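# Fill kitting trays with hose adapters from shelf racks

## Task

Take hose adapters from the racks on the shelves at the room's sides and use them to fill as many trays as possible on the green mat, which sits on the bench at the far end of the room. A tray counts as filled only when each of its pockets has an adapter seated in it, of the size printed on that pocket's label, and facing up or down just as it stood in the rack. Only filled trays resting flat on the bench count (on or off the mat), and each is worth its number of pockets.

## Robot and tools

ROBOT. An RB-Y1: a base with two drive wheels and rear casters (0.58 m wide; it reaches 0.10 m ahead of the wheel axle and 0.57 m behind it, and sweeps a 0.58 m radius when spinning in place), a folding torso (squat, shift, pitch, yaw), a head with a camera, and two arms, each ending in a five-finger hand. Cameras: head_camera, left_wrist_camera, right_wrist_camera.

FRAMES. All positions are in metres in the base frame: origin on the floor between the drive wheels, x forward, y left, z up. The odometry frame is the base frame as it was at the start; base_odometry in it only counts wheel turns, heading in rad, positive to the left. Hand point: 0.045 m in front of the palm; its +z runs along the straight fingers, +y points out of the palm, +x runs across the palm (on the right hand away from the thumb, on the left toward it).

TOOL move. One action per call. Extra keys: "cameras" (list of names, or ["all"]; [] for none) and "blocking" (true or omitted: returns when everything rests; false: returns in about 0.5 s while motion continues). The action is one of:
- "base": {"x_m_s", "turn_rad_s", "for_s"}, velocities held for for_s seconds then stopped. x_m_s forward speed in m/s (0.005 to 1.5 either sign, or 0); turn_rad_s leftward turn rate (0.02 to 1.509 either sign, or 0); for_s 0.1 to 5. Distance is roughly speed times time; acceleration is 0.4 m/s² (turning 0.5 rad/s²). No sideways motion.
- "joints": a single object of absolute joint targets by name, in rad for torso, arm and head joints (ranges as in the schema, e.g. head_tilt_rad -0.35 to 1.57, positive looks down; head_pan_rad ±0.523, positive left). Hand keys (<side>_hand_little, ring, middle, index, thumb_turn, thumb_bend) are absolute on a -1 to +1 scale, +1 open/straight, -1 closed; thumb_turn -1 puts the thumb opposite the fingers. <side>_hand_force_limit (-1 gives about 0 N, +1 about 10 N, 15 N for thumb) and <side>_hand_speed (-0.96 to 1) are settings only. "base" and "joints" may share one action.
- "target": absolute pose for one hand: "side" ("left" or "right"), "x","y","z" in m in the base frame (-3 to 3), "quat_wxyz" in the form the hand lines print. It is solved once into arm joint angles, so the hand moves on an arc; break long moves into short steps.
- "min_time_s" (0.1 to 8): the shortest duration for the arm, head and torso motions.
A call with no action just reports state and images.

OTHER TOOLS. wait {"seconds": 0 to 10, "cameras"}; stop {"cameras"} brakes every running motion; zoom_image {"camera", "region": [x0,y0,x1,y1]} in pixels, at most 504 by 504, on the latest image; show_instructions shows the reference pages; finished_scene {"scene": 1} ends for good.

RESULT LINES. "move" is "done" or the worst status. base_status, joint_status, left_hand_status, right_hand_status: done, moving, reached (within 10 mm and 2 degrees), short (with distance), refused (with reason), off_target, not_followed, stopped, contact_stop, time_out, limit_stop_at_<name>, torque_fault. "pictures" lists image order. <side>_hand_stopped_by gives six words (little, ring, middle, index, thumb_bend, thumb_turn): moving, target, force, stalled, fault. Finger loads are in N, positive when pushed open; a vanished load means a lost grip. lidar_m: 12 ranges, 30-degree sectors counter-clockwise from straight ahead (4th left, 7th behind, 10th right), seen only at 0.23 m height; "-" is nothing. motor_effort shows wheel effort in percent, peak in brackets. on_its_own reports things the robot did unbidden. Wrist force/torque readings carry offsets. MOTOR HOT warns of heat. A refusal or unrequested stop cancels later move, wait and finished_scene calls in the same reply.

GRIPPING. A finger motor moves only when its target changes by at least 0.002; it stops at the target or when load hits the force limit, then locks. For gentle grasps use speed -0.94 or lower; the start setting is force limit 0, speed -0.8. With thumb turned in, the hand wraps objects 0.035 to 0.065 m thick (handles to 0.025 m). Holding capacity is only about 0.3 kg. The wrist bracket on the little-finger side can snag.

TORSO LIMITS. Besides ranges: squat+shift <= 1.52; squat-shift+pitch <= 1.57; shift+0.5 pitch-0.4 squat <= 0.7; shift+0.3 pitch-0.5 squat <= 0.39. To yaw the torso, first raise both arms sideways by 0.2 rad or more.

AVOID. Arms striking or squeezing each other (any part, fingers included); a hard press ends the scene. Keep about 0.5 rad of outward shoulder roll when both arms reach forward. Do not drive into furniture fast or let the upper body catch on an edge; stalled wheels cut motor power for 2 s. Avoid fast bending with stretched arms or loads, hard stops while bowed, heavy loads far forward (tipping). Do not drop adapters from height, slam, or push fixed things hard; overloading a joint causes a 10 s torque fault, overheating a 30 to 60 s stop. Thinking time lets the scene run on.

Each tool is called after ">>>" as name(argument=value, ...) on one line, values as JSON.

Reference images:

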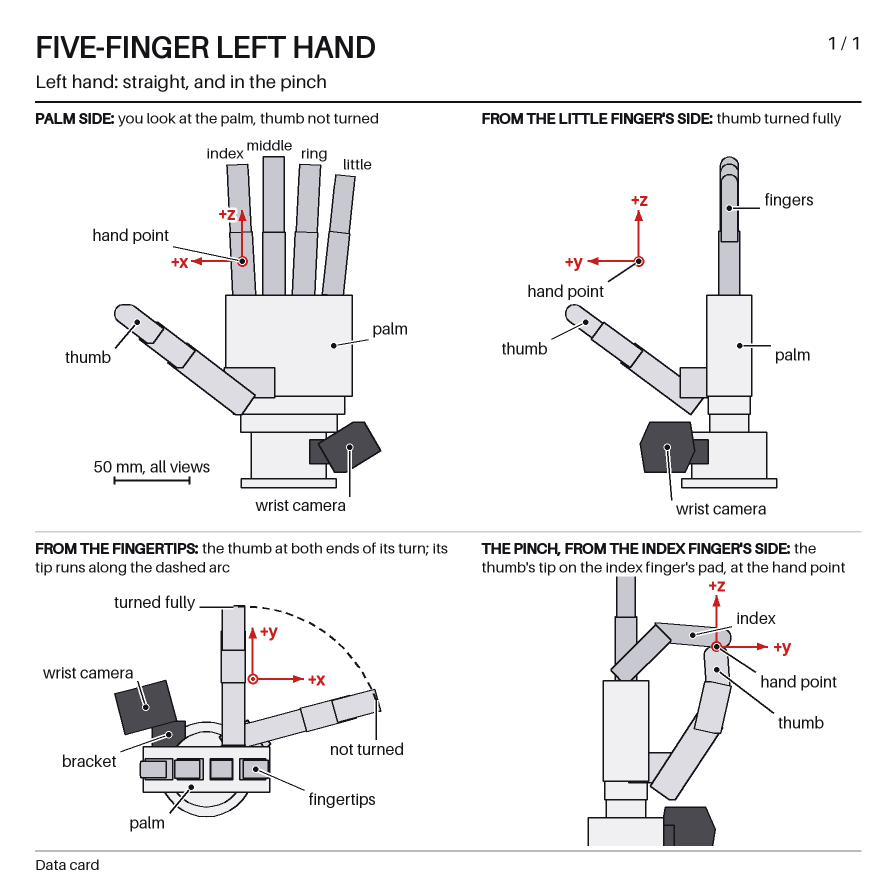

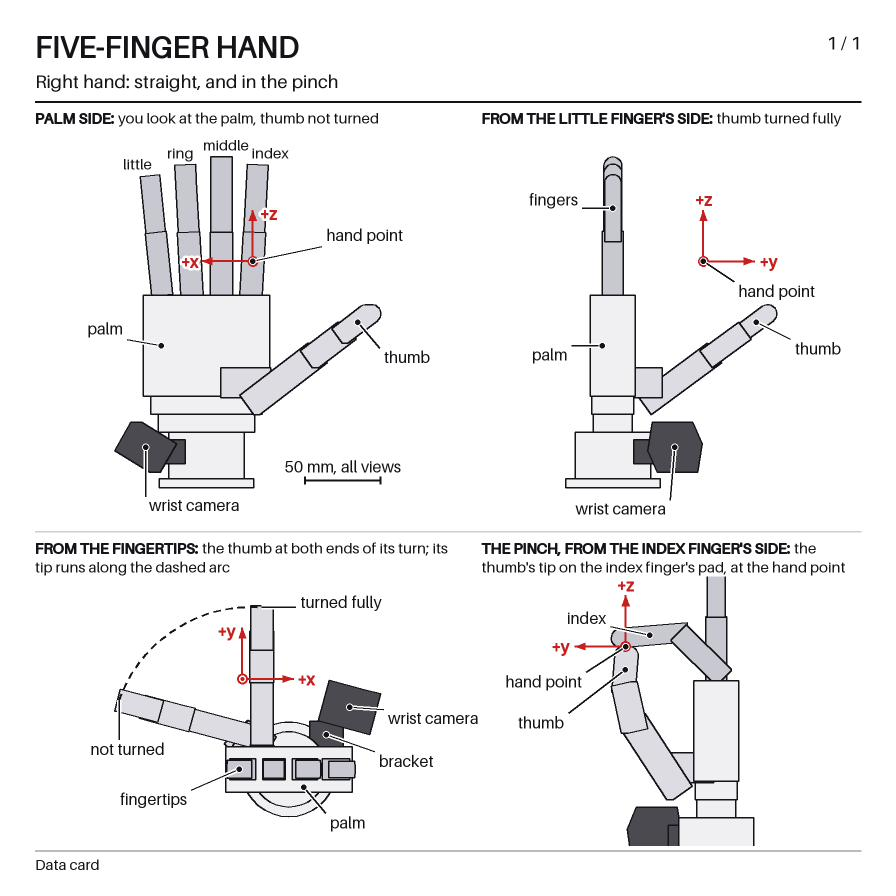

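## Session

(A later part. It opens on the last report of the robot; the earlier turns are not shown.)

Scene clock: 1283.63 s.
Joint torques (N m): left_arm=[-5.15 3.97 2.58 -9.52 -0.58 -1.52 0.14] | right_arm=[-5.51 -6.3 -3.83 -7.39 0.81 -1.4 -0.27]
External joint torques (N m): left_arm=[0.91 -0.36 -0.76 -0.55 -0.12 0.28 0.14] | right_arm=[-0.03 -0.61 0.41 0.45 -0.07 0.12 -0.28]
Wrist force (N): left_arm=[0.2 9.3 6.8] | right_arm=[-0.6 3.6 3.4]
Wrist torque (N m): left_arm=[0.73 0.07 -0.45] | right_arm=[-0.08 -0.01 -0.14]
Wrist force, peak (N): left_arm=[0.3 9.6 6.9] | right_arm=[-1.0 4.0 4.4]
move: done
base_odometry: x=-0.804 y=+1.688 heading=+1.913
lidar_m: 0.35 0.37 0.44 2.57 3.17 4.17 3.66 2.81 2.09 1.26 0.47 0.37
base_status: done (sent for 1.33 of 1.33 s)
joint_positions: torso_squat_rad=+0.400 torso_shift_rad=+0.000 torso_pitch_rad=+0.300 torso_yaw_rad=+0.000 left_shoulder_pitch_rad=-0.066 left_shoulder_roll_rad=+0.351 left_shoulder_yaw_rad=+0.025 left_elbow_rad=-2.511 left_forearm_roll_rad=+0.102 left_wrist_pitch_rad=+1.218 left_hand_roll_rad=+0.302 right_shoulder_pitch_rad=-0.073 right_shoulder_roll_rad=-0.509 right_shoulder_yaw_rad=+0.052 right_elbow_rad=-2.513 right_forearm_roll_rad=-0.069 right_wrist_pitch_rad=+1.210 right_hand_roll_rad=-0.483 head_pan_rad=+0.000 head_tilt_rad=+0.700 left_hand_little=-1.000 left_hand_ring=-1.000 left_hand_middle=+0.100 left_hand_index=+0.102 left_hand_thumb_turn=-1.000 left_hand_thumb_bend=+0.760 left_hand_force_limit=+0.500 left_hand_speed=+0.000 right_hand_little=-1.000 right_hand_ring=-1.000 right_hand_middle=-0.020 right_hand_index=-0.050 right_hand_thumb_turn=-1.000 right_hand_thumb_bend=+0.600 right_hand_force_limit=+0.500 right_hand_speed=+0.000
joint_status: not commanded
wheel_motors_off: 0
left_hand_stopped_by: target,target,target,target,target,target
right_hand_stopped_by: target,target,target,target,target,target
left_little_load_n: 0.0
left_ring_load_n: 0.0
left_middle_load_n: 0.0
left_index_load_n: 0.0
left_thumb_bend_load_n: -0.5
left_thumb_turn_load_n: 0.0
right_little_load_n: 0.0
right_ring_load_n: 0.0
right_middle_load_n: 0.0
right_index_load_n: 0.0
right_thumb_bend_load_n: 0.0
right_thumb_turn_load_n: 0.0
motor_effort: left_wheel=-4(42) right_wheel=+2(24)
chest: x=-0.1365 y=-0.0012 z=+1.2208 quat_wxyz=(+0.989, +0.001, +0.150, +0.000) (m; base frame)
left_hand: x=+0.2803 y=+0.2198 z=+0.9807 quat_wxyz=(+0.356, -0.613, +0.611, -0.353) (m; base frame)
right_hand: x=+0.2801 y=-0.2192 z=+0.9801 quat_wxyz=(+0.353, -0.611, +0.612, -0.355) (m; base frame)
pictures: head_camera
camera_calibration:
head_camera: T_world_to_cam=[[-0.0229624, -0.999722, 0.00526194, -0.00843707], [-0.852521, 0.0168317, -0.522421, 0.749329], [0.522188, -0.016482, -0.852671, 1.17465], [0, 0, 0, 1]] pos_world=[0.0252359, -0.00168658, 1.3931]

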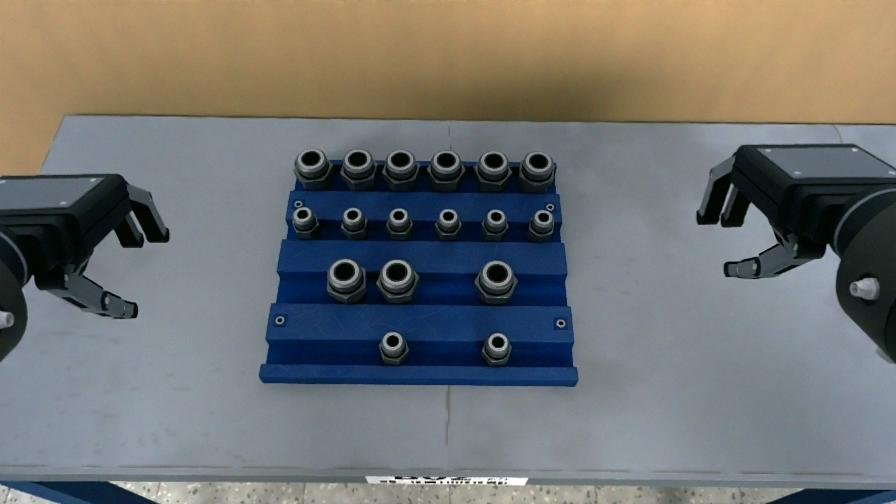

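>>> move(target={"side":"left","x":0.3389,"y":0.0745,"z":0.96,"quat_wxyz":[0.3536,-0.6124,0.6124,-0.3536]}, min_time_s=1.0)

>>> move(target={"side":"left","x":0.3389,"y":0.0745,"z":0.90,"quat_wxyz":[0.3536,-0.6124,0.6124,-0.3536]}, min_time_s=0.7, cameras=["head_camera","left_wrist_camera"])

Scene clock: 1285.67 s.
Joint torques (N m): left_arm=[-9.37 -2.08 0.29 -9.15 -0.77 -1.33 0.04] | right_arm=[-5.21 -6.43 -3.77 -7.19 0.82 -1.48 -0.32]
External joint torques (N m): left_arm=[1.69 0.53 -0.05 0.48 -0.15 0.41 0.04] | right_arm=[0.27 -0.75 0.46 0.66 -0.06 0.03 -0.33]
Wrist force (N): left_arm=[0.2 9.3 7.0] | right_arm=[0.0 3.1 3.7]
Wrist torque (N m): left_arm=[0.71 0.07 -0.44] | right_arm=[-0.16 -0.13 -0.12]
Wrist force, peak (N): left_arm=[0.4 9.7 7.5] | right_arm=[-1.0 4.0 4.2]
move: done
base_odometry: x=-0.804 y=+1.688 heading=+1.913
lidar_m: 0.36 0.37 0.45 2.57 3.17 4.18 3.67 2.81 2.09 1.28 0.48 0.36
base_status: not commanded
joint_positions: torso_squat_rad=+0.400 torso_shift_rad=+0.000 torso_pitch_rad=+0.300 torso_yaw_rad=+0.000 left_shoulder_pitch_rad=-0.372 left_shoulder_roll_rad=+0.032 left_shoulder_yaw_rad=-0.331 left_elbow_rad=-2.167 left_forearm_roll_rad=-0.393 left_wrist_pitch_rad=+1.244 left_hand_roll_rad=+0.401 right_shoulder_pitch_rad=-0.073 right_shoulder_roll_rad=-0.509 right_shoulder_yaw_rad=+0.052 right_elbow_rad=-2.513 right_forearm_roll_rad=-0.069 right_wrist_pitch_rad=+1.210 right_hand_roll_rad=-0.483 head_pan_rad=+0.000 head_tilt_rad=+0.700 left_hand_little=-1.000 left_hand_ring=-1.000 left_hand_middle=+0.100 left_hand_index=+0.102 left_hand_thumb_turn=-1.000 left_hand_thumb_bend=+0.760 left_hand_force_limit=+0.500 left_hand_speed=+0.000 right_hand_little=-1.000 right_hand_ring=-1.000 right_hand_middle=-0.020 right_hand_index=-0.050 right_hand_thumb_turn=-1.000 right_hand_thumb_bend=+0.600 right_hand_force_limit=+0.500 right_hand_speed=+0.000
joint_status: all done
wheel_motors_off: 0
left_hand_stopped_by: target,target,target,target,target,target
right_hand_stopped_by: target,target,target,target,target,target
left_little_load_n: 0.0
left_ring_load_n: 0.0
left_middle_load_n: 0.0
left_index_load_n: 0.0
left_thumb_bend_load_n: 0.0
left_thumb_turn_load_n: 0.0
right_little_load_n: 0.5
right_ring_load_n: 0.0
right_middle_load_n: 0.0
right_index_load_n: 0.0
right_thumb_bend_load_n: 0.0
right_thumb_turn_load_n: 0.0
motor_effort: left_wheel=-7(9) right_wheel=+3(4)
chest: x=-0.1365 y=-0.0012 z=+1.2208 quat_wxyz=(+0.989, +0.001, +0.149, +0.000) (m; base frame)
left_hand: x=+0.3384 y=+0.0744 z=+0.9605 quat_wxyz=(+0.353, -0.612, +0.613, -0.354) (m; base frame)
left_hand_status: reached (checked arc, planned for 1.0 s): 1 mm and 0.1 deg off.
right_hand: x=+0.2801 y=-0.2192 z=+0.9801 quat_wxyz=(+0.353, -0.611, +0.612, -0.355) (m; base frame)
pictures: none

Scene clock: 1286.70 s.
Joint torques (N m): left_arm=[-7.81 -1.46 -1.56 -10.1 -1.01 -1.33 0.07] | right_arm=[-5.51 -6.32 -3.56 -7.21 0.84 -1.53 -0.28]
External joint torques (N m): left_arm=[2.52 1.27 -1.93 0.32 -0.32 0.32 0.07] | right_arm=[-0.03 -0.64 0.68 0.64 -0.04 -0.02 -0.28]
Wrist force (N): left_arm=[0.3 9.5 6.9] | right_arm=[-0.4 3.5 3.7]
Wrist torque (N m): left_arm=[0.76 0.05 -0.45] | right_arm=[-0.04 -0.04 -0.17]
Wrist force, peak (N): left_arm=[0.2 9.8 7.0] | right_arm=[-0.6 3.9 4.5]
move: done
base_odometry: x=-0.804 y=+1.688 heading=+1.913
lidar_m: 0.35 0.37 0.45 2.58 3.18 4.17 3.67 2.81 2.11 1.26 0.47 0.37
base_status: not commanded
joint_positions: torso_squat_rad=+0.400 torso_shift_rad=+0.000 torso_pitch_rad=+0.300 torso_yaw_rad=+0.000 left_shoulder_pitch_rad=-0.286 left_shoulder_roll_rad=+0.055 left_shoulder_yaw_rad=-0.361 left_elbow_rad=-2.009 left_forearm_roll_rad=-0.448 left_wrist_pitch_rad=+1.023 left_hand_roll_rad=+0.512 right_shoulder_pitch_rad=-0.073 right_shoulder_roll_rad=-0.509 right_shoulder_yaw_rad=+0.052 right_elbow_rad=-2.513 right_forearm_roll_rad=-0.069 right_wrist_pitch_rad=+1.210 right_hand_roll_rad=-0.483 head_pan_rad=+0.000 head_tilt_rad=+0.700 left_hand_little=-1.000 left_hand_ring=-1.000 left_hand_middle=+0.100 left_hand_index=+0.102 left_hand_thumb_turn=-1.000 left_hand_thumb_bend=+0.760 left_hand_force_limit=+0.500 left_hand_speed=+0.000 right_hand_little=-1.000 right_hand_ring=-1.000 right_hand_middle=-0.020 right_hand_index=-0.050 right_hand_thumb_turn=-1.000 right_hand_thumb_bend=+0.600 right_hand_force_limit=+0.500 right_hand_speed=+0.000
joint_status: all done
wheel_motors_off: 0
left_hand_stopped_by: target,target,target,target,target,target
right_hand_stopped_by: target,target,target,target,target,target
left_little_load_n: 0.0
left_ring_load_n: 0.0
left_middle_load_n: 0.0
left_index_load_n: 0.0
left_thumb_bend_load_n: 0.0
left_thumb_turn_load_n: 0.0
right_little_load_n: 0.0
right_ring_load_n: 0.0
right_middle_load_n: 0.0
right_index_load_n: 0.5
right_thumb_bend_load_n: 0.0
right_thumb_turn_load_n: 0.0
motor_effort: left_wheel=-6(10) right_wheel=+3(3)
chest: x=-0.1365 y=-0.0012 z=+1.2208 quat_wxyz=(+0.989, +0.001, +0.149, +0.000) (m; base frame)
left_hand: x=+0.3390 y=+0.0745 z=+0.9003 quat_wxyz=(+0.354, -0.612, +0.612, -0.354) (m; base frame)
left_hand_status: reached (checked arc, planned for 0.7 s): 0 mm and 0.0 deg off.
right_hand: x=+0.2801 y=-0.2192 z=+0.9801 quat_wxyz=(+0.353, -0.611, +0.612, -0.355) (m; base frame)
pictures: head_camera, left_wrist_camera
camera_calibration:
head_camera: T_world_to_cam=[[-0.0229624, -0.999722, 0.00526194, -0.00843707], [-0.852521, 0.0168317, -0.522421, 0.749329], [0.522188, -0.016482, -0.852671, 1.17465], [0, 0, 0, 1]] pos_world=[0.0252359, -0.00168658, 1.3931]
left_wrist_camera: T_world_to_cam=[[0.490581, -0.220449, 0.84305, -0.905888], [-0.533139, -0.841197, 0.0902749, 0.161925], [0.68927, -0.49375, -0.530205, 0.390256], [0, 0, 0, 1]] pos_world=[0.261748, 0.129197, 0.956007]

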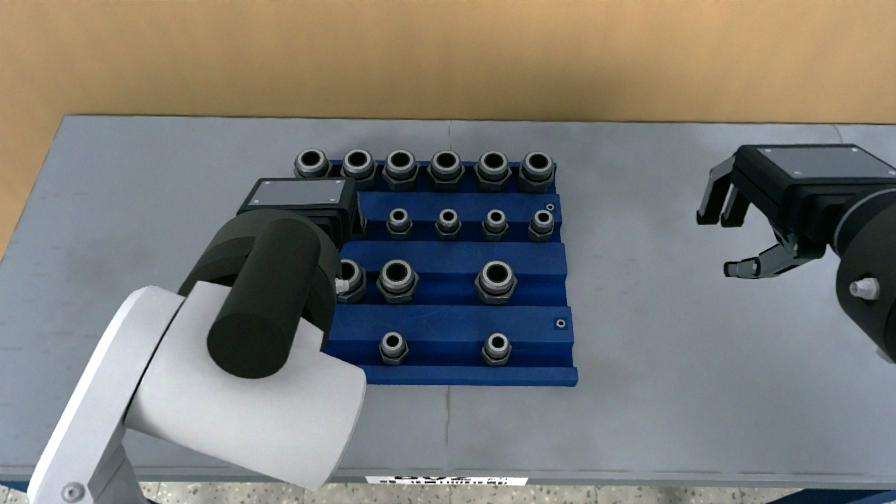

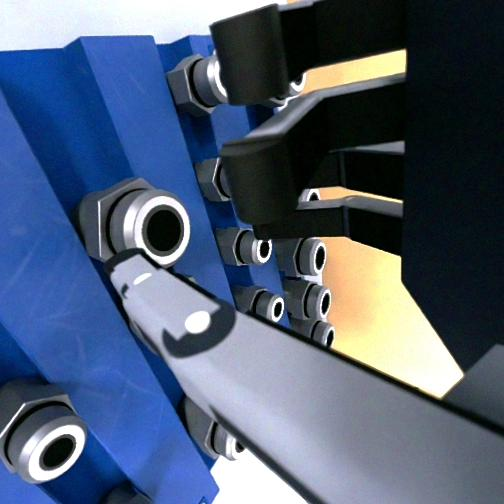

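>>> move(target={"side":"left","x":0.3389,"y":0.0745,"z":0.879,"quat_wxyz":[0.3536,-0.6124,0.6124,-0.3536]}, min_time_s=0.5, cameras=["left_wrist_camera"])

Scene clock: 1287.77 s.
Joint torques (N m): left_arm=[-7.59 -1.45 -0.7 -10 -1.03 -1.38 0.31] | right_arm=[-5.64 -6.18 -3.94 -7.31 0.77 -1.34 -0.31]
External joint torques (N m): left_arm=[2.56 1.32 -1.03 0.57 -0.33 0.23 0.31] | right_arm=[-0.17 -0.49 0.3 0.53 -0.1 0.18 -0.32]
Wrist force (N): left_arm=[0.4 9.4 6.7] | right_arm=[-0.4 3.2 3.8]
Wrist torque (N m): left_arm=[0.75 0.04 -0.45] | right_arm=[-0.11 -0.03 -0.15]
Wrist force, peak (N): left_arm=[0.4 9.7 7.1] | right_arm=[-0.4 4.2 3.6]
move: done
base_odometry: x=-0.804 y=+1.688 heading=+1.913
lidar_m: 0.35 0.37 0.45 2.56 3.18 4.17 3.66 2.79 2.10 1.27 0.48 0.36
base_status: not commanded
joint_positions: torso_squat_rad=+0.400 torso_shift_rad=+0.000 torso_pitch_rad=+0.300 torso_yaw_rad=+0.000 left_shoulder_pitch_rad=-0.267 left_shoulder_roll_rad=+0.057 left_shoulder_yaw_rad=-0.365 left_elbow_rad=-1.944 left_forearm_roll_rad=-0.474 left_wrist_pitch_rad=+0.948 left_hand_roll_rad=+0.553 right_shoulder_pitch_rad=-0.073 right_shoulder_roll_rad=-0.509 right_shoulder_yaw_rad=+0.052 right_elbow_rad=-2.513 right_forearm_roll_rad=-0.069 right_wrist_pitch_rad=+1.210 right_hand_roll_rad=-0.483 head_pan_rad=+0.000 head_tilt_rad=+0.700 left_hand_little=-1.000 left_hand_ring=-1.000 left_hand_middle=+0.100 left_hand_index=+0.102 left_hand_thumb_turn=-1.000 left_hand_thumb_bend=+0.760 left_hand_force_limit=+0.500 left_hand_speed=+0.000 right_hand_little=-1.000 right_hand_ring=-1.000 right_hand_middle=-0.020 right_hand_index=-0.050 right_hand_thumb_turn=-1.000 right_hand_thumb_bend=+0.600 right_hand_force_limit=+0.500 right_hand_speed=+0.000
joint_status: all done
wheel_motors_off: 0
left_hand_stopped_by: target,target,target,target,target,target
right_hand_stopped_by: target,target,target,target,target,target
left_little_load_n: 0.0
left_ring_load_n: 0.0
left_middle_load_n: 0.0
left_index_load_n: 0.0
left_thumb_bend_load_n: 0.0
left_thumb_turn_load_n: 0.0
right_little_load_n: 0.5
right_ring_load_n: 0.0
right_middle_load_n: 0.0
right_index_load_n: 0.0
right_thumb_bend_load_n: 0.0
right_thumb_turn_load_n: 0.0
motor_effort: left_wheel=-7(8) right_wheel=+2(4)
chest: x=-0.1365 y=-0.0012 z=+1.2208 quat_wxyz=(+0.989, +0.001, +0.149, +0.000) (m; base frame)
left_hand: x=+0.3391 y=+0.0744 z=+0.8794 quat_wxyz=(+0.354, -0.612, +0.612, -0.354) (m; base frame)
left_hand_status: reached (checked arc, planned for 0.5 s): 0 mm and 0.0 deg off.
right_hand: x=+0.2801 y=-0.2192 z=+0.9801 quat_wxyz=(+0.353, -0.611, +0.612, -0.355) (m; base frame)
pictures: left_wrist_camera
camera_calibration:
left_wrist_camera: T_world_to_cam=[[0.490526, -0.220498, 0.843069, -0.888265], [-0.533232, -0.84114, 0.0902597, 0.163843], [0.689237, -0.493826, -0.530178, 0.379168], [0, 0, 0, 1]] pos_world=[0.261748, 0.129197, 0.935107]

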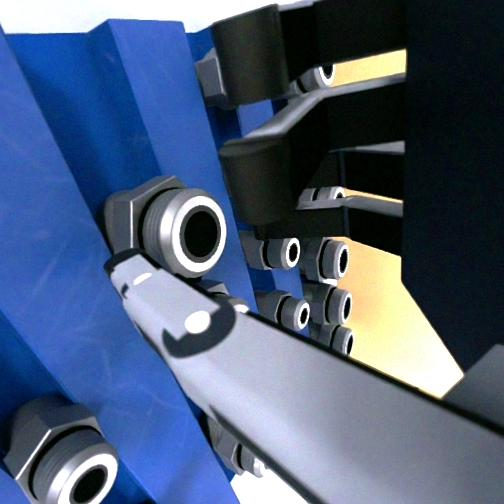

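>>> move(target={"side":"left","x":0.3390,"y":0.0743,"z":0.871,"quat_wxyz":[0.3536,-0.6124,0.6124,-0.3536]}, min_time_s=0.4, cameras=["left_wrist_camera"])

>>> move(joints={"left_hand_speed":-0.5,"left_hand_thumb_bend":0.70}, cameras=["left_wrist_camera"])

Scene clock: 1288.70 s.
Joint torques (N m): left_arm=[-7.12 -1.99 -1.12 -10.07 -0.97 -1.29 0.47] | right_arm=[-5.29 -6.31 -3.78 -7.38 0.74 -1.56 -0.34]
External joint torques (N m): left_arm=[2.98 0.81 -1.43 0.53 -0.27 0.3 0.48] | right_arm=[0.18 -0.62 0.46 0.47 -0.13 -0.04 -0.34]
Wrist force (N): left_arm=[0.4 9.1 6.8] | right_arm=[-0.3 3.6 3.4]
Wrist torque (N m): left_arm=[0.70 0.04 -0.43] | right_arm=[-0.04 -0.03 -0.15]
Wrist force, peak (N): left_arm=[0.1 9.6 6.9] | right_arm=[-0.9 3.3 4.3]
move: done
base_odometry: x=-0.804 y=+1.688 heading=+1.913
lidar_m: 0.36 0.37 0.44 2.58 3.18 4.18 3.66 2.80 2.09 1.26 0.48 0.37
base_status: not commanded
joint_positions: torso_squat_rad=+0.400 torso_shift_rad=+0.000 torso_pitch_rad=+0.300 torso_yaw_rad=+0.000 left_shoulder_pitch_rad=-0.261 left_shoulder_roll_rad=+0.056 left_shoulder_yaw_rad=-0.365 left_elbow_rad=-1.919 left_forearm_roll_rad=-0.484 left_wrist_pitch_rad=+0.920 left_hand_roll_rad=+0.567 right_shoulder_pitch_rad=-0.073 right_shoulder_roll_rad=-0.509 right_shoulder_yaw_rad=+0.052 right_elbow_rad=-2.513 right_forearm_roll_rad=-0.069 right_wrist_pitch_rad=+1.210 right_hand_roll_rad=-0.483 head_pan_rad=+0.000 head_tilt_rad=+0.700 left_hand_little=-1.000 left_hand_ring=-1.000 left_hand_middle=+0.100 left_hand_index=+0.102 left_hand_thumb_turn=-1.000 left_hand_thumb_bend=+0.760 left_hand_force_limit=+0.500 left_hand_speed=+0.000 right_hand_little=-1.000 right_hand_ring=-1.000 right_hand_middle=-0.020 right_hand_index=-0.050 right_hand_thumb_turn=-1.000 right_hand_thumb_bend=+0.600 right_hand_force_limit=+0.500 right_hand_speed=+0.000
joint_status: all done
wheel_motors_off: 0
left_hand_stopped_by: target,target,target,target,target,target
right_hand_stopped_by: target,target,target,target,target,target
left_little_load_n: 0.0
left_ring_load_n: 0.0
left_middle_load_n: 0.0
left_index_load_n: 0.0
left_thumb_bend_load_n: 0.0
left_thumb_turn_load_n: 0.0
right_little_load_n: 0.0
right_ring_load_n: 0.0
right_middle_load_n: 0.0
right_index_load_n: 0.0
right_thumb_bend_load_n: 0.0
right_thumb_turn_load_n: 0.0
motor_effort: left_wheel=-7(7) right_wheel=+2(4)
chest: x=-0.1365 y=-0.0012 z=+1.2208 quat_wxyz=(+0.989, +0.001, +0.149, +0.000) (m; base frame)
left_hand: x=+0.3389 y=+0.0743 z=+0.8715 quat_wxyz=(+0.353, -0.612, +0.612, -0.354) (m; base frame)
left_hand_status: reached (checked arc, planned for 0.4 s): 1 mm and 0.0 deg off.
right_hand: x=+0.2801 y=-0.2192 z=+0.9801 quat_wxyz=(+0.353, -0.611, +0.612, -0.355) (m; base frame)
pictures: left_wrist_camera
camera_calibration:
left_wrist_camera: T_world_to_cam=[[0.490882, -0.220788, 0.842786, -0.881454], [-0.533522, -0.840936, 0.0904472, 0.164284], [0.688759, -0.494043, -0.530596, 0.375595], [0, 0, 0, 1]] pos_world=[0.261644, 0.129098, 0.927307]

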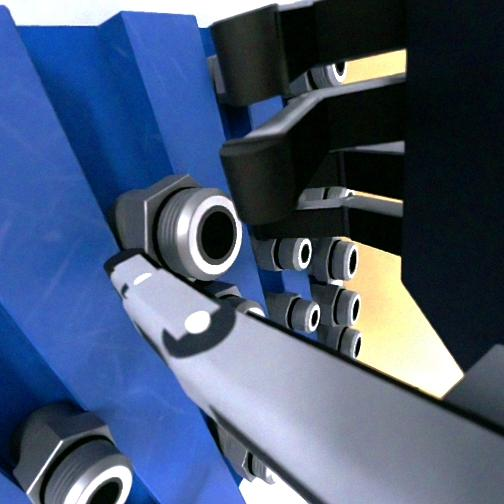

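Scene clock: 1289.27 s.
Joint torques (N m): left_arm=[-6.87 -2.23 -0.81 -9.82 -0.85 -1.49 0.4] | right_arm=[-5.51 -6.49 -4.1 -7.37 0.84 -1.51 -0.43]
External joint torques (N m): left_arm=[3.23 0.57 -1.12 0.78 -0.15 0.1 0.41] | right_arm=[-0.03 -0.81 0.13 0.48 -0.03 0.01 -0.43]
Wrist force (N): left_arm=[0.2 9.2 6.8] | right_arm=[-1.1 3.5 3.5]
Wrist torque (N m): left_arm=[0.72 0.09 -0.45] | right_arm=[-0.06 0.05 -0.20]
Wrist force, peak (N): left_arm=[0.3 9.6 6.7] | right_arm=[-0.6 3.8 4.7]
move: done
base_odometry: x=-0.804 y=+1.688 heading=+1.913
lidar_m: 0.35 0.38 0.44 2.58 3.18 4.17 3.67 2.81 2.10 1.28 0.48 0.37
base_status: not commanded
joint_positions: torso_squat_rad=+0.400 torso_shift_rad=+0.000 torso_pitch_rad=+0.300 torso_yaw_rad=+0.000 left_shoulder_pitch_rad=-0.261 left_shoulder_roll_rad=+0.056 left_shoulder_yaw_rad=-0.365 left_elbow_rad=-1.919 left_forearm_roll_rad=-0.484 left_wrist_pitch_rad=+0.920 left_hand_roll_rad=+0.567 right_shoulder_pitch_rad=-0.073 right_shoulder_roll_rad=-0.509 right_shoulder_yaw_rad=+0.052 right_elbow_rad=-2.513 right_forearm_roll_rad=-0.069 right_wrist_pitch_rad=+1.210 right_hand_roll_rad=-0.483 head_pan_rad=+0.000 head_tilt_rad=+0.700 left_hand_little=-1.000 left_hand_ring=-1.000 left_hand_middle=+0.100 left_hand_index=+0.102 left_hand_thumb_turn=-1.000 left_hand_thumb_bend=+0.700 left_hand_force_limit=+0.500 left_hand_speed=-0.500 right_hand_little=-1.000 right_hand_ring=-1.000 right_hand_middle=-0.020 right_hand_index=-0.050 right_hand_thumb_turn=-1.000 right_hand_thumb_bend=+0.600 right_hand_force_limit=+0.500 right_hand_speed=+0.000
joint_status: all done
wheel_motors_off: 0
left_hand_stopped_by: target,target,target,target,target,target
right_hand_stopped_by: target,target,target,target,target,target
left_little_load_n: 0.0
left_ring_load_n: 0.0
left_middle_load_n: 0.0
left_index_load_n: 0.0
left_thumb_bend_load_n: 0.0
left_thumb_turn_load_n: 0.0
right_little_load_n: 0.0
right_ring_load_n: 0.0
right_middle_load_n: 0.0
right_index_load_n: 0.0
right_thumb_bend_load_n: 0.0
right_thumb_turn_load_n: 0.0
motor_effort: left_wheel=-7(8) right_wheel=+3(4)
chest: x=-0.1365 y=-0.0012 z=+1.2208 quat_wxyz=(+0.989, +0.001, +0.149, +0.000) (m; base frame)
left_hand: x=+0.3389 y=+0.0743 z=+0.8715 quat_wxyz=(+0.353, -0.612, +0.612, -0.354) (m; base frame)
right_hand: x=+0.2801 y=-0.2192 z=+0.9801 quat_wxyz=(+0.353, -0.611, +0.612, -0.355) (m; base frame)
pictures: left_wrist_camera
camera_calibration:
left_wrist_camera: T_world_to_cam=[[0.490882, -0.220788, 0.842786, -0.881454], [-0.533522, -0.840936, 0.0904472, 0.164284], [0.688759, -0.494043, -0.530596, 0.375595], [0, 0, 0, 1]] pos_world=[0.261644, 0.129098, 0.927307]

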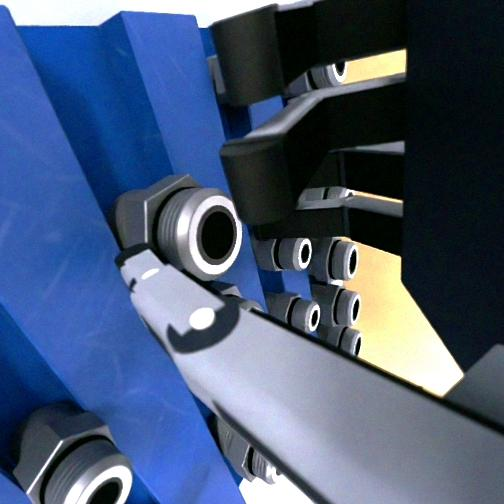

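Ring (217,233). Good; close.

>>> move(joints={"left_hand_speed":-0.9,"left_hand_force_limit":0.5,"left_hand_index":-0.6,"left_hand_middle":-0.6})

>>> move(target={"side":"left","x":0.3390,"y":0.0743,"z":0.905,"quat_wxyz":[0.3536,-0.6124,0.6124,-0.3536]}, min_time_s=0.8, cameras=["left_wrist_camera"])

Scene clock: 1292.13 s.
Joint torques (N m): left_arm=[-6.67 -2.29 -1.11 -9.4 -0.12 -0.53 0.32] | right_arm=[-5.42 -6.3 -3.99 -7.3 0.85 -1.52 -0.45]
External joint torques (N m): left_arm=[3.42 0.51 -1.42 1.2 0.57 1.07 0.33] | right_arm=[0.05 -0.61 0.25 0.54 -0.03 0 -0.45]
Wrist force (N): left_arm=[-0.7 4.8 10.3] | right_arm=[-0.8 3.5 3.2]
Wrist torque (N m): left_arm=[0.82 0.10 -0.35] | right_arm=[-0.06 0.01 -0.21]
Wrist force, peak (N): left_arm=[0.0 9.4 7.1] | right_arm=[-1.0 3.6 4.4]
move: off_target
base_odometry: x=-0.804 y=+1.688 heading=+1.913
lidar_m: 0.35 0.37 0.44 2.58 3.17 4.17 3.66 2.80 2.09 1.27 0.48 0.37
base_status: not commanded
joint_positions: torso_squat_rad=+0.400 torso_shift_rad=+0.000 torso_pitch_rad=+0.300 torso_yaw_rad=+0.000 left_shoulder_pitch_rad=-0.261 left_shoulder_roll_rad=+0.056 left_shoulder_yaw_rad=-0.365 left_elbow_rad=-1.919 left_forearm_roll_rad=-0.485 left_wrist_pitch_rad=+0.920 left_hand_roll_rad=+0.567 right_shoulder_pitch_rad=-0.073 right_shoulder_roll_rad=-0.509 right_shoulder_yaw_rad=+0.052 right_elbow_rad=-2.513 right_forearm_roll_rad=-0.069 right_wrist_pitch_rad=+1.210 right_hand_roll_rad=-0.483 head_pan_rad=+0.000 head_tilt_rad=+0.700 left_hand_little=-1.000 left_hand_ring=-1.000 left_hand_middle=-0.120 left_hand_index=-0.175 left_hand_thumb_turn=-1.000 left_hand_thumb_bend=+0.702 left_hand_force_limit=+0.500 left_hand_speed=-0.900 right_hand_little=-1.000 right_hand_ring=-1.000 right_hand_middle=-0.020 right_hand_index=-0.050 right_hand_thumb_turn=-1.000 right_hand_thumb_bend=+0.600 right_hand_force_limit=+0.500 right_hand_speed=+0.000
joint_status: left_hand_middle off_target (ended at -0.120, target -0.600); left_hand_index off_target (ended at -0.175, target -0.600); the others done
wheel_motors_off: 0
left_hand_stopped_by: target,target,force,force,target,target
right_hand_stopped_by: target,target,target,target,target,target
left_little_load_n: 0.0
left_ring_load_n: 0.0
left_middle_load_n: 5.5
left_index_load_n: 7.5
left_thumb_bend_load_n: 6.5
left_thumb_turn_load_n: -0.5
right_little_load_n: 0.0
right_ring_load_n: 0.0
right_middle_load_n: 0.0
right_index_load_n: 0.5
right_thumb_bend_load_n: 0.0
right_thumb_turn_load_n: 0.0
motor_effort: left_wheel=-5(9) right_wheel=+2(4)
chest: x=-0.1365 y=-0.0012 z=+1.2208 quat_wxyz=(+0.989, +0.001, +0.149, +0.000) (m; base frame)
left_hand: x=+0.3390 y=+0.0743 z=+0.8717 quat_wxyz=(+0.354, -0.612, +0.612, -0.354) (m; base frame)
right_hand: x=+0.2801 y=-0.2192 z=+0.9801 quat_wxyz=(+0.353, -0.611, +0.612, -0.355) (m; base frame)
pictures: none

Scene clock: 1293.27 s.
Joint torques (N m): left_arm=[-10.25 -3.61 2.09 -12.05 -0.63 -1.61 -0.11] | right_arm=[-5.53 -6.08 -4.14 -7.28 0.88 -1.47 -0.4]
External joint torques (N m): left_arm=[0.11 -0.86 1.75 -1.69 0.05 0.04 -0.1] | right_arm=[-0.06 -0.4 0.09 0.57 0.01 0.05 -0.4]
Wrist force (N): left_arm=[0.1 10.9 8.3] | right_arm=[-1.1 3.0 3.9]
Wrist torque (N m): left_arm=[0.70 0.09 -0.67] | right_arm=[-0.19 0.06 -0.19]
Wrist force, peak (N): left_arm=[-0.6 10.6 11.4] | right_arm=[-1.2 4.0 4.1]
move: done
base_odometry: x=-0.804 y=+1.688 heading=+1.913
lidar_m: 0.35 0.38 0.44 2.58 3.18 4.19 3.66 2.80 2.10 1.26 0.48 0.37
base_status: not commanded
joint_positions: torso_squat_rad=+0.400 torso_shift_rad=+0.000 torso_pitch_rad=+0.300 torso_yaw_rad=+0.000 left_shoulder_pitch_rad=-0.290 left_shoulder_roll_rad=+0.052 left_shoulder_yaw_rad=-0.359 left_elbow_rad=-2.022 left_forearm_roll_rad=-0.444 left_wrist_pitch_rad=+1.039 left_hand_roll_rad=+0.501 right_shoulder_pitch_rad=-0.073 right_shoulder_roll_rad=-0.509 right_shoulder_yaw_rad=+0.052 right_elbow_rad=-2.513 right_forearm_roll_rad=-0.069 right_wrist_pitch_rad=+1.210 right_hand_roll_rad=-0.483 head_pan_rad=+0.000 head_tilt_rad=+0.700 left_hand_little=-1.000 left_hand_ring=-1.000 left_hand_middle=-0.120 left_hand_index=-0.175 left_hand_thumb_turn=-1.000 left_hand_thumb_bend=+0.702 left_hand_force_limit=+0.500 left_hand_speed=-0.900 right_hand_little=-1.000 right_hand_ring=-1.000 right_hand_middle=-0.020 right_hand_index=-0.050 right_hand_thumb_turn=-1.000 right_hand_thumb_bend=+0.600 right_hand_force_limit=+0.500 right_hand_speed=+0.000
joint_status: all done
wheel_motors_off: 0
left_hand_stopped_by: target,target,force,force,target,target
right_hand_stopped_by: target,target,target,target,target,target
left_little_load_n: 0.0
left_ring_load_n: 0.0
left_middle_load_n: 5.5
left_index_load_n: 5.0
left_thumb_bend_load_n: 8.0
left_thumb_turn_load_n: 0.5
right_little_load_n: 0.0
right_ring_load_n: 0.0
right_middle_load_n: 0.0
right_index_load_n: 0.0
right_thumb_bend_load_n: 0.0
right_thumb_turn_load_n: 0.0
motor_effort: left_wheel=-6(8) right_wheel=+3(4)
chest: x=-0.1365 y=-0.0012 z=+1.2208 quat_wxyz=(+0.989, +0.001, +0.149, +0.000) (m; base frame)
left_hand: x=+0.3388 y=+0.0743 z=+0.9047 quat_wxyz=(+0.354, -0.612, +0.613, -0.353) (m; base frame)
left_hand_status: reached (checked arc, planned for 0.8 s): 0 mm and 0.0 deg off.
right_hand: x=+0.2801 y=-0.2192 z=+0.9801 quat_wxyz=(+0.353, -0.611, +0.612, -0.355) (m; base frame)
pictures: left_wrist_camera
camera_calibration:
left_wrist_camera: T_world_to_cam=[[0.490983, -0.221294, 0.842594, -0.909183], [-0.533443, -0.841039, 0.0899534, 0.161613], [0.688748, -0.493641, -0.530984, 0.393555], [0, 0, 0, 1]] pos_world=[0.261544, 0.129001, 0.960506]

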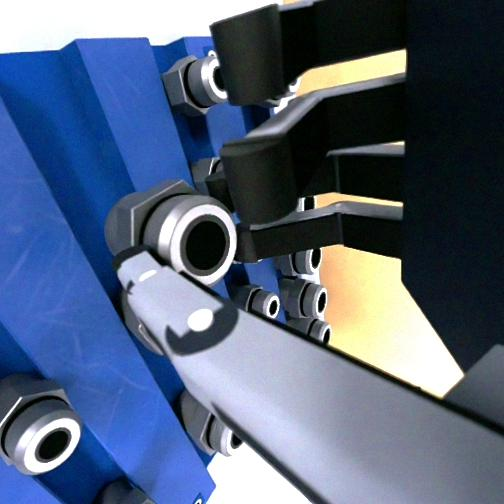

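>>> move(target={"side":"left","x":0.3390,"y":0.0743,"z":0.96,"quat_wxyz":[0.3536,-0.6124,0.6124,-0.3536]}, min_time_s=0.7)

>>> move(joints={"left_shoulder_pitch_rad":-0.066,"left_shoulder_roll_rad":0.351,"left_shoulder_yaw_rad":0.025,"left_elbow_rad":-2.511,"left_forearm_roll_rad":0.102,"left_wrist_pitch_rad":1.218,"left_hand_roll_rad":0.302}, min_time_s=1.0, cameras=["head_camera"])

>>> move(target={"side":"right","x":0.2561,"y":-0.0491,"z":0.94,"quat_wxyz":[0.3536,-0.6124,0.6124,-0.3536]}, min_time_s=1.0)

>>> move(target={"side":"right","x":0.2561,"y":-0.0491,"z":0.865,"quat_wxyz":[0.3536,-0.6124,0.6124,-0.3536]}, min_time_s=0.8, cameras=["right_wrist_camera"])

Scene clock: 1294.63 s.
Joint torques (N m): left_arm=[-10.46 -3.07 1.75 -10.98 -0.48 -1.86 -0.01] | right_arm=[-5.8 -6.44 -3.65 -7.37 0.85 -1.51 -0.39]
External joint torques (N m): left_arm=[0.58 -0.38 1.47 -1.33 0.13 -0.12 0] | right_arm=[-0.32 -0.76 0.59 0.47 -0.03 0.01 -0.39]
Wrist force (N): left_arm=[0.2 10.9 7.8] | right_arm=[-0.8 3.2 4.2]
Wrist torque (N m): left_arm=[0.75 0.07 -0.65] | right_arm=[-0.13 -0.02 -0.17]
Wrist force, peak (N): left_arm=[0.0 12.1 8.2] | right_arm=[-0.4 3.4 4.7]
move: done
base_odometry: x=-0.804 y=+1.688 heading=+1.913
lidar_m: 0.35 0.37 0.45 2.59 3.18 4.18 3.67 2.79 2.09 1.27 0.48 0.37
base_status: not commanded
joint_positions: torso_squat_rad=+0.400 torso_shift_rad=+0.000 torso_pitch_rad=+0.300 torso_yaw_rad=+0.000 left_shoulder_pitch_rad=-0.369 left_shoulder_roll_rad=+0.027 left_shoulder_yaw_rad=-0.332 left_elbow_rad=-2.163 left_forearm_roll_rad=-0.398 left_wrist_pitch_rad=+1.238 left_hand_roll_rad=+0.401 right_shoulder_pitch_rad=-0.073 right_shoulder_roll_rad=-0.509 right_shoulder_yaw_rad=+0.052 right_elbow_rad=-2.513 right_forearm_roll_rad=-0.069 right_wrist_pitch_rad=+1.210 right_hand_roll_rad=-0.483 head_pan_rad=+0.000 head_tilt_rad=+0.700 left_hand_little=-1.000 left_hand_ring=-1.000 left_hand_middle=-0.120 left_hand_index=-0.175 left_hand_thumb_turn=-1.000 left_hand_thumb_bend=+0.702 left_hand_force_limit=+0.500 left_hand_speed=-0.900 right_hand_little=-1.000 right_hand_ring=-1.000 right_hand_middle=-0.020 right_hand_index=-0.050 right_hand_thumb_turn=-1.000 right_hand_thumb_bend=+0.600 right_hand_force_limit=+0.500 right_hand_speed=+0.000
joint_status: all done
wheel_motors_off: 0
left_hand_stopped_by: target,target,force,force,target,target
right_hand_stopped_by: target,target,target,target,target,target
left_little_load_n: 0.0
left_ring_load_n: 0.0
left_middle_load_n: 5.5
left_index_load_n: 5.0
left_thumb_bend_load_n: 8.0
left_thumb_turn_load_n: 0.5
right_little_load_n: 0.0
right_ring_load_n: 0.0
right_middle_load_n: 0.0
right_index_load_n: 0.0
right_thumb_bend_load_n: 0.0
right_thumb_turn_load_n: 0.0
motor_effort: left_wheel=-7(7) right_wheel=+2(3)
chest: x=-0.1365 y=-0.0012 z=+1.2208 quat_wxyz=(+0.989, +0.001, +0.149, +0.000) (m; base frame)
left_hand: x=+0.3387 y=+0.0740 z=+0.9596 quat_wxyz=(+0.354, -0.612, +0.612, -0.354) (m; base frame)
left_hand_status: reached (checked arc, planned for 0.7 s): 1 mm and 0.1 deg off.
right_hand: x=+0.2801 y=-0.2192 z=+0.9801 quat_wxyz=(+0.353, -0.611, +0.612, -0.355) (m; base frame)
pictures: none

Scene clock: 1295.93 s.
Joint torques (N m): left_arm=[-4.84 4.34 4.27 -10.87 -0.65 -2.12 -0.14] | right_arm=[-5.64 -6.23 -4.05 -7.3 0.91 -1.4 -0.26]
External joint torques (N m): left_arm=[1.22 0.01 0.94 -1.89 -0.19 -0.32 -0.13] | right_arm=[-0.17 -0.54 0.18 0.55 0.04 0.12 -0.26]
Wrist force (N): left_arm=[0.2 11.2 7.9] | right_arm=[-0.5 2.9 3.6]
Wrist torque (N m): left_arm=[0.78 0.06 -0.65] | right_arm=[-0.16 -0.05 -0.21]
Wrist force, peak (N): left_arm=[0.1 11.4 8.6] | right_arm=[-1.4 3.6 4.0]
move: done
base_odometry: x=-0.804 y=+1.688 heading=+1.913
lidar_m: 0.36 0.37 0.45 2.59 3.17 4.18 3.67 2.80 2.10 1.27 0.48 0.37
base_status: not commanded
joint_positions: torso_squat_rad=+0.400 torso_shift_rad=+0.000 torso_pitch_rad=+0.300 torso_yaw_rad=+0.000 left_shoulder_pitch_rad=-0.066 left_shoulder_roll_rad=+0.351 left_shoulder_yaw_rad=+0.025 left_elbow_rad=-2.511 left_forearm_roll_rad=+0.102 left_wrist_pitch_rad=+1.218 left_hand_roll_rad=+0.302 right_shoulder_pitch_rad=-0.073 right_shoulder_roll_rad=-0.509 right_shoulder_yaw_rad=+0.052 right_elbow_rad=-2.513 right_forearm_roll_rad=-0.069 right_wrist_pitch_rad=+1.210 right_hand_roll_rad=-0.483 head_pan_rad=+0.000 head_tilt_rad=+0.700 left_hand_little=-1.000 left_hand_ring=-1.000 left_hand_middle=-0.120 left_hand_index=-0.175 left_hand_thumb_turn=-1.000 left_hand_thumb_bend=+0.702 left_hand_force_limit=+0.500 left_hand_speed=-0.900 right_hand_little=-1.000 right_hand_ring=-1.000 right_hand_middle=-0.020 right_hand_index=-0.050 right_hand_thumb_turn=-1.000 right_hand_thumb_bend=+0.600 right_hand_force_limit=+0.500 right_hand_speed=+0.000
joint_status: all done
wheel_motors_off: 0
left_hand_stopped_by: target,target,force,force,target,target
right_hand_stopped_by: target,target,target,target,target,target
left_little_load_n: 0.0
left_ring_load_n: 0.0
left_middle_load_n: 5.5
left_index_load_n: 5.0
left_thumb_bend_load_n: 8.0
left_thumb_turn_load_n: 0.5
right_little_load_n: 0.0
right_ring_load_n: 0.0
right_middle_load_n: 0.0
right_index_load_n: 0.0
right_thumb_bend_load_n: 0.0
right_thumb_turn_load_n: 0.0
motor_effort: left_wheel=-4(8) right_wheel=+2(4)
chest: x=-0.1365 y=-0.0012 z=+1.2208 quat_wxyz=(+0.989, +0.001, +0.149, +0.000) (m; base frame)
left_hand: x=+0.2802 y=+0.2196 z=+0.9805 quat_wxyz=(+0.356, -0.613, +0.611, -0.353) (m; base frame)
right_hand: x=+0.2801 y=-0.2192 z=+0.9801 quat_wxyz=(+0.353, -0.611, +0.612, -0.355) (m; base frame)
pictures: head_camera
camera_calibration:
head_camera: T_world_to_cam=[[-0.0229632, -0.999722, 0.0052615, -0.00843643], [-0.852521, 0.0168325, -0.522421, 0.749329], [0.522188, -0.016482, -0.852671, 1.17465], [0, 0, 0, 1]] pos_world=[0.0252359, -0.00168659, 1.3931]

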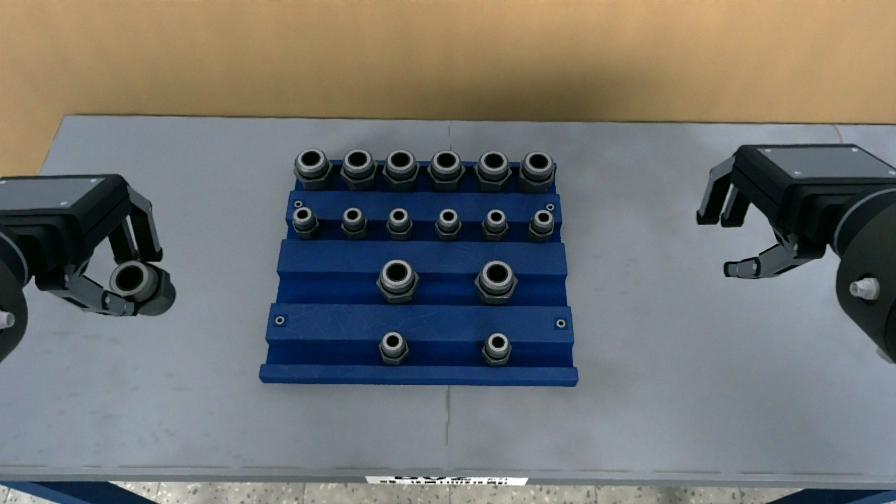

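Scene clock: 1297.27 s.
Joint torques (N m): left_arm=[-5.23 4.87 4.29 -10.53 -0.68 -2.15 -0.1] | right_arm=[-6.49 2.97 -0.11 -7.96 0.76 -1.24 -0.27]
External joint torques (N m): left_arm=[0.83 0.55 0.96 -1.56 -0.22 -0.35 -0.09] | right_arm=[-0.67 -0.51 -0.26 0.74 -0.24 0.2 -0.28]
Wrist force (N): left_arm=[0.2 11.1 8.0] | right_arm=[-1.2 3.4 4.2]
Wrist torque (N m): left_arm=[0.76 0.05 -0.65] | right_arm=[-0.12 0.03 -0.18]
Wrist force, peak (N): left_arm=[0.1 11.1 8.3] | right_arm=[-1.1 4.0 4.0]
move: done
base_odometry: x=-0.804 y=+1.688 heading=+1.913
lidar_m: 0.35 0.37 0.44 2.57 3.18 4.18 3.65 2.80 2.09 1.26 0.47 0.36
base_status: not commanded
joint_positions: torso_squat_rad=+0.400 torso_shift_rad=+0.000 torso_pitch_rad=+0.300 torso_yaw_rad=+0.000 left_shoulder_pitch_rad=-0.066 left_shoulder_roll_rad=+0.351 left_shoulder_yaw_rad=+0.025 left_elbow_rad=-2.511 left_forearm_roll_rad=+0.102 left_wrist_pitch_rad=+1.218 left_hand_roll_rad=+0.302 right_shoulder_pitch_rad=-0.135 right_shoulder_roll_rad=-0.090 right_shoulder_yaw_rad=+0.643 right_elbow_rad=-2.318 right_forearm_roll_rad=+0.647 right_wrist_pitch_rad=+1.256 right_hand_roll_rad=-0.581 head_pan_rad=+0.000 head_tilt_rad=+0.700 left_hand_little=-1.000 left_hand_ring=-1.000 left_hand_middle=-0.120 left_hand_index=-0.175 left_hand_thumb_turn=-1.000 left_hand_thumb_bend=+0.702 left_hand_force_limit=+0.500 left_hand_speed=-0.900 right_hand_little=-1.000 right_hand_ring=-1.000 right_hand_middle=-0.020 right_hand_index=-0.050 right_hand_thumb_turn=-1.000 right_hand_thumb_bend=+0.600 right_hand_force_limit=+0.500 right_hand_speed=+0.000
joint_status: all done
wheel_motors_off: 0
left_hand_stopped_by: target,target,force,force,target,target
right_hand_stopped_by: target,target,target,target,target,target
left_little_load_n: 0.0
left_ring_load_n: 0.0
left_middle_load_n: 5.5
left_index_load_n: 5.0
left_thumb_bend_load_n: 8.0
left_thumb_turn_load_n: 0.5
right_little_load_n: 0.0
right_ring_load_n: 0.0
right_middle_load_n: 0.0
right_index_load_n: 0.0
right_thumb_bend_load_n: 0.0
right_thumb_turn_load_n: 0.0
motor_effort: left_wheel=-7(9) right_wheel=+3(4)
chest: x=-0.1365 y=-0.0011 z=+1.2208 quat_wxyz=(+0.989, +0.001, +0.149, +0.000) (m; base frame)
left_hand: x=+0.2802 y=+0.2196 z=+0.9805 quat_wxyz=(+0.356, -0.613, +0.611, -0.353) (m; base frame)
right_hand: x=+0.2560 y=-0.0490 z=+0.9400 quat_wxyz=(+0.354, -0.613, +0.612, -0.353) (m; base frame)
right_hand_status: reached (checked arc, planned for 1.0 s): 0 mm and 0.0 deg off.
pictures: none

Scene clock: 1298.40 s.
Joint torques (N m): left_arm=[-5.45 4.86 4.28 -10.04 -0.63 -2.01 -0.09] | right_arm=[-5.57 2.29 0.51 -8.84 1.22 -1.16 -0.1]
External joint torques (N m): left_arm=[0.61 0.54 0.94 -1.07 -0.17 -0.21 -0.08] | right_arm=[-0.31 -0.72 0.56 0.53 0.06 0.03 -0.11]
Wrist force (N): left_arm=[0.3 10.9 8.0] | right_arm=[-0.5 2.8 3.5]
Wrist torque (N m): left_arm=[0.75 0.05 -0.64] | right_arm=[-0.17 -0.02 -0.17]
Wrist force, peak (N): left_arm=[0.3 11.3 8.0] | right_arm=[-0.6 4.1 4.1]
move: done
base_odometry: x=-0.804 y=+1.688 heading=+1.913
lidar_m: 0.36 0.37 0.44 2.57 3.18 4.18 3.67 2.80 2.09 1.27 0.47 0.37
base_status: not commanded
joint_positions: torso_squat_rad=+0.400 torso_shift_rad=+0.000 torso_pitch_rad=+0.300 torso_yaw_rad=+0.000 left_shoulder_pitch_rad=-0.066 left_shoulder_roll_rad=+0.351 left_shoulder_yaw_rad=+0.025 left_elbow_rad=-2.511 left_forearm_roll_rad=+0.102 left_wrist_pitch_rad=+1.218 left_hand_roll_rad=+0.302 right_shoulder_pitch_rad=-0.075 right_shoulder_roll_rad=-0.149 right_shoulder_yaw_rad=+0.653 right_elbow_rad=-2.086 right_forearm_roll_rad=+0.730 right_wrist_pitch_rad=+1.015 right_hand_roll_rad=-0.805 head_pan_rad=+0.000 head_tilt_rad=+0.700 left_hand_little=-1.000 left_hand_ring=-1.000 left_hand_middle=-0.120 left_hand_index=-0.175 left_hand_thumb_turn=-1.000 left_hand_thumb_bend=+0.702 left_hand_force_limit=+0.500 left_hand_speed=-0.900 right_hand_little=-1.000 right_hand_ring=-1.000 right_hand_middle=-0.020 right_hand_index=-0.050 right_hand_thumb_turn=-1.000 right_hand_thumb_bend=+0.600 right_hand_force_limit=+0.500 right_hand_speed=+0.000
joint_status: all done
wheel_motors_off: 0
left_hand_stopped_by: target,target,force,force,target,target
right_hand_stopped_by: target,target,target,target,target,target
left_little_load_n: 0.0
left_ring_load_n: 0.0
left_middle_load_n: 5.0
left_index_load_n: 5.0
left_thumb_bend_load_n: 8.0
left_thumb_turn_load_n: 0.5
right_little_load_n: 0.0
right_ring_load_n: 0.0
right_middle_load_n: 0.0
right_index_load_n: 0.0
right_thumb_bend_load_n: 0.0
right_thumb_turn_load_n: 0.0
motor_effort: left_wheel=-7(9) right_wheel=+3(5)
chest: x=-0.1365 y=-0.0011 z=+1.2208 quat_wxyz=(+0.989, +0.001, +0.149, +0.000) (m; base frame)
left_hand: x=+0.2802 y=+0.2196 z=+0.9805 quat_wxyz=(+0.356, -0.613, +0.611, -0.353) (m; base frame)
right_hand: x=+0.2561 y=-0.0491 z=+0.8650 quat_wxyz=(+0.353, -0.613, +0.612, -0.353) (m; base frame)
right_hand_status: reached (checked arc, planned for 0.8 s): 0 mm and 0.0 deg off.
pictures: right_wrist_camera
camera_calibration:
right_wrist_camera: T_world_to_cam=[[-0.513374, -0.275394, -0.812776, 0.818935], [-0.555295, 0.828707, 0.0699498, 0.121946], [0.654289, 0.487241, -0.578362, 0.468056], [0, 0, 0, 1]] pos_world=[0.181892, -0.103584, 0.927787]

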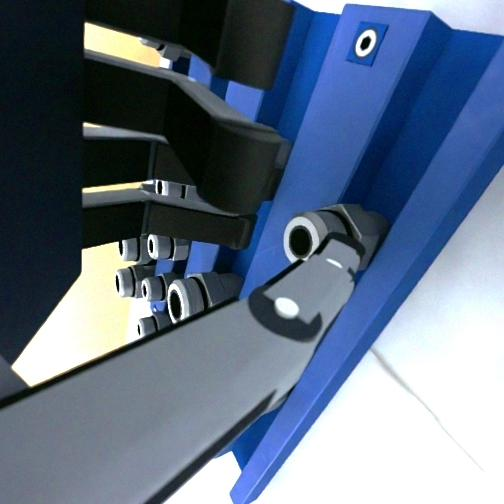

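>>> move(target={"side":"right","x":0.2561,"y":-0.0491,"z":0.850,"quat_wxyz":[0.3536,-0.6124,0.6124,-0.3536]}, min_time_s=0.5, cameras=["right_wrist_camera"])

>>> move(joints={"right_hand_speed":-0.5,"right_hand_thumb_bend":0.52}, cameras=["right_wrist_camera"])

Scene clock: 1299.43 s.
Joint torques (N m): left_arm=[-5.07 4.62 3.88 -10.39 -0.56 -1.86 0.15] | right_arm=[-4.82 1.76 -0.47 -8.67 1.34 -1.19 -0.32]
External joint torques (N m): left_arm=[1 0.3 0.55 -1.42 -0.1 -0.06 0.16] | right_arm=[0.38 -1.25 -0.42 0.75 0.17 -0.06 -0.32]
Wrist force (N): left_arm=[0.5 11.0 8.2] | right_arm=[-1.0 2.9 3.5]
Wrist torque (N m): left_arm=[0.74 0.02 -0.63] | right_arm=[-0.17 0.08 -0.20]
Wrist force, peak (N): left_arm=[0.3 11.2 8.1] | right_arm=[-0.7 3.4 4.7]
move: done
base_odometry: x=-0.804 y=+1.688 heading=+1.913
lidar_m: 0.35 0.37 0.44 2.56 3.18 4.18 3.67 2.80 2.10 1.26 0.47 0.36
base_status: not commanded
joint_positions: torso_squat_rad=+0.400 torso_shift_rad=+0.000 torso_pitch_rad=+0.300 torso_yaw_rad=+0.000 left_shoulder_pitch_rad=-0.066 left_shoulder_roll_rad=+0.351 left_shoulder_yaw_rad=+0.025 left_elbow_rad=-2.511 left_forearm_roll_rad=+0.102 left_wrist_pitch_rad=+1.218 left_hand_roll_rad=+0.302 right_shoulder_pitch_rad=-0.070 right_shoulder_roll_rad=-0.151 right_shoulder_yaw_rad=+0.651 right_elbow_rad=-2.032 right_forearm_roll_rad=+0.756 right_wrist_pitch_rad=+0.969 right_hand_roll_rad=-0.850 head_pan_rad=+0.000 head_tilt_rad=+0.700 left_hand_little=-1.000 left_hand_ring=-1.000 left_hand_middle=-0.120 left_hand_index=-0.175 left_hand_thumb_turn=-1.000 left_hand_thumb_bend=+0.702 left_hand_force_limit=+0.500 left_hand_speed=-0.900 right_hand_little=-1.000 right_hand_ring=-1.000 right_hand_middle=-0.020 right_hand_index=-0.050 right_hand_thumb_turn=-1.000 right_hand_thumb_bend=+0.600 right_hand_force_limit=+0.500 right_hand_speed=+0.000
joint_status: all done
wheel_motors_off: 0
left_hand_stopped_by: target,target,force,force,target,target
right_hand_stopped_by: target,target,target,target,target,target
left_little_load_n: 0.0
left_ring_load_n: 0.0
left_middle_load_n: 5.0
left_index_load_n: 4.5
left_thumb_bend_load_n: 8.0
left_thumb_turn_load_n: 0.5
right_little_load_n: 0.0
right_ring_load_n: 0.0
right_middle_load_n: 0.0
right_index_load_n: 0.0
right_thumb_bend_load_n: 0.0
right_thumb_turn_load_n: 0.0
motor_effort: left_wheel=-6(8) right_wheel=+3(4)
chest: x=-0.1365 y=-0.0011 z=+1.2208 quat_wxyz=(+0.989, +0.001, +0.149, +0.000) (m; base frame)
left_hand: x=+0.2802 y=+0.2196 z=+0.9805 quat_wxyz=(+0.356, -0.613, +0.611, -0.353) (m; base frame)
right_hand: x=+0.2561 y=-0.0489 z=+0.8501 quat_wxyz=(+0.354, -0.612, +0.612, -0.353) (m; base frame)
right_hand_status: reached (checked arc, planned for 0.5 s): 0 mm and 0.0 deg off.
pictures: right_wrist_camera
camera_calibration:
right_wrist_camera: T_world_to_cam=[[-0.51305, -0.275255, -0.813028, 0.806984], [-0.555296, 0.828714, 0.0698466, 0.122924], [0.654542, 0.487306, -0.57802, 0.458934], [0, 0, 0, 1]] pos_world=[0.181892, -0.103384, 0.912788]

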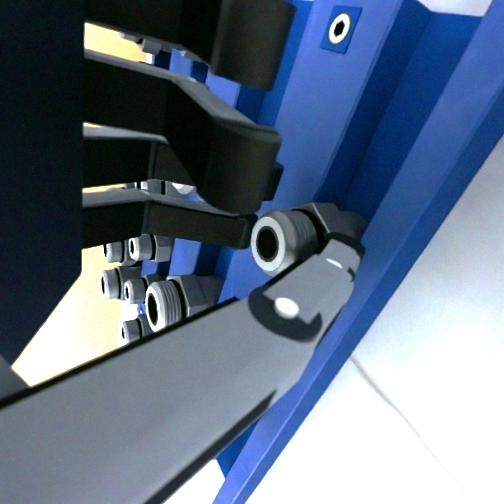

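Scene clock: 1300.03 s.
Joint torques (N m): left_arm=[-4.96 4.59 4.4 -10.22 -0.6 -2.01 -0.12] | right_arm=[-5.17 2.01 -0.6 -8.79 1.3 -1.22 -0.34]
External joint torques (N m): left_arm=[1.1 0.27 1.07 -1.25 -0.15 -0.21 -0.12] | right_arm=[0.03 -0.99 -0.55 0.62 0.13 -0.08 -0.34]
Wrist force (N): left_arm=[0.2 10.9 8.1] | right_arm=[-0.5 3.9 -0.5]
Wrist torque (N m): left_arm=[0.73 0.07 -0.65] | right_arm=[-0.05 -0.03 -0.14]
Wrist force, peak (N): left_arm=[0.2 11.2 8.3] | right_arm=[-0.7 4.0 3.7]
move: done
base_odometry: x=-0.804 y=+1.688 heading=+1.913
lidar_m: 0.35 0.38 0.45 2.58 3.18 4.17 3.67 2.80 2.09 1.26 0.48 0.37
base_status: not commanded
joint_positions: torso_squat_rad=+0.400 torso_shift_rad=+0.000 torso_pitch_rad=+0.300 torso_yaw_rad=+0.000 left_shoulder_pitch_rad=-0.066 left_shoulder_roll_rad=+0.351 left_shoulder_yaw_rad=+0.025 left_elbow_rad=-2.511 left_forearm_roll_rad=+0.102 left_wrist_pitch_rad=+1.218 left_hand_roll_rad=+0.302 right_shoulder_pitch_rad=-0.070 right_shoulder_roll_rad=-0.151 right_shoulder_yaw_rad=+0.651 right_elbow_rad=-2.032 right_forearm_roll_rad=+0.756 right_wrist_pitch_rad=+0.969 right_hand_roll_rad=-0.850 head_pan_rad=+0.000 head_tilt_rad=+0.700 left_hand_little=-1.000 left_hand_ring=-1.000 left_hand_middle=-0.120 left_hand_index=-0.175 left_hand_thumb_turn=-1.000 left_hand_thumb_bend=+0.702 left_hand_force_limit=+0.500 left_hand_speed=-0.900 right_hand_little=-1.000 right_hand_ring=-1.000 right_hand_middle=-0.020 right_hand_index=-0.050 right_hand_thumb_turn=-1.000 right_hand_thumb_bend=+0.522 right_hand_force_limit=+0.500 right_hand_speed=-0.500
joint_status: all done
wheel_motors_off: 0
left_hand_stopped_by: target,target,force,force,target,target
right_hand_stopped_by: target,target,target,target,target,target
left_little_load_n: 0.0
left_ring_load_n: 0.0
left_middle_load_n: 5.5
left_index_load_n: 4.5
left_thumb_bend_load_n: 8.0
left_thumb_turn_load_n: 0.5
right_little_load_n: 0.0
right_ring_load_n: 0.0
right_middle_load_n: 0.0
right_index_load_n: 0.0
right_thumb_bend_load_n: 2.5
right_thumb_turn_load_n: 0.5
motor_effort: left_wheel=-9(10) right_wheel=+4(4)
chest: x=-0.1365 y=-0.0011 z=+1.2208 quat_wxyz=(+0.989, +0.001, +0.149, +0.000) (m; base frame)
left_hand: x=+0.2802 y=+0.2196 z=+0.9805 quat_wxyz=(+0.356, -0.613, +0.611, -0.353) (m; base frame)
right_hand: x=+0.2561 y=-0.0489 z=+0.8500 quat_wxyz=(+0.354, -0.612, +0.612, -0.353) (m; base frame)
pictures: right_wrist_camera
camera_calibration:
right_wrist_camera: T_world_to_cam=[[-0.51311, -0.275165, -0.81302, 0.806946], [-0.55524, 0.828744, 0.0699347, 0.122782], [0.654542, 0.487306, -0.57802, 0.458999], [0, 0, 0, 1]] pos_world=[0.181792, -0.103384, 0.912788]

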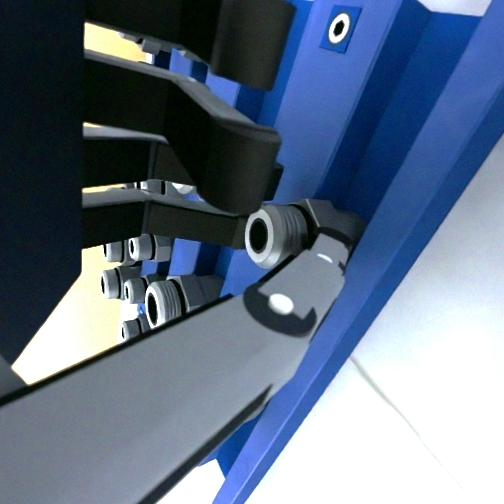

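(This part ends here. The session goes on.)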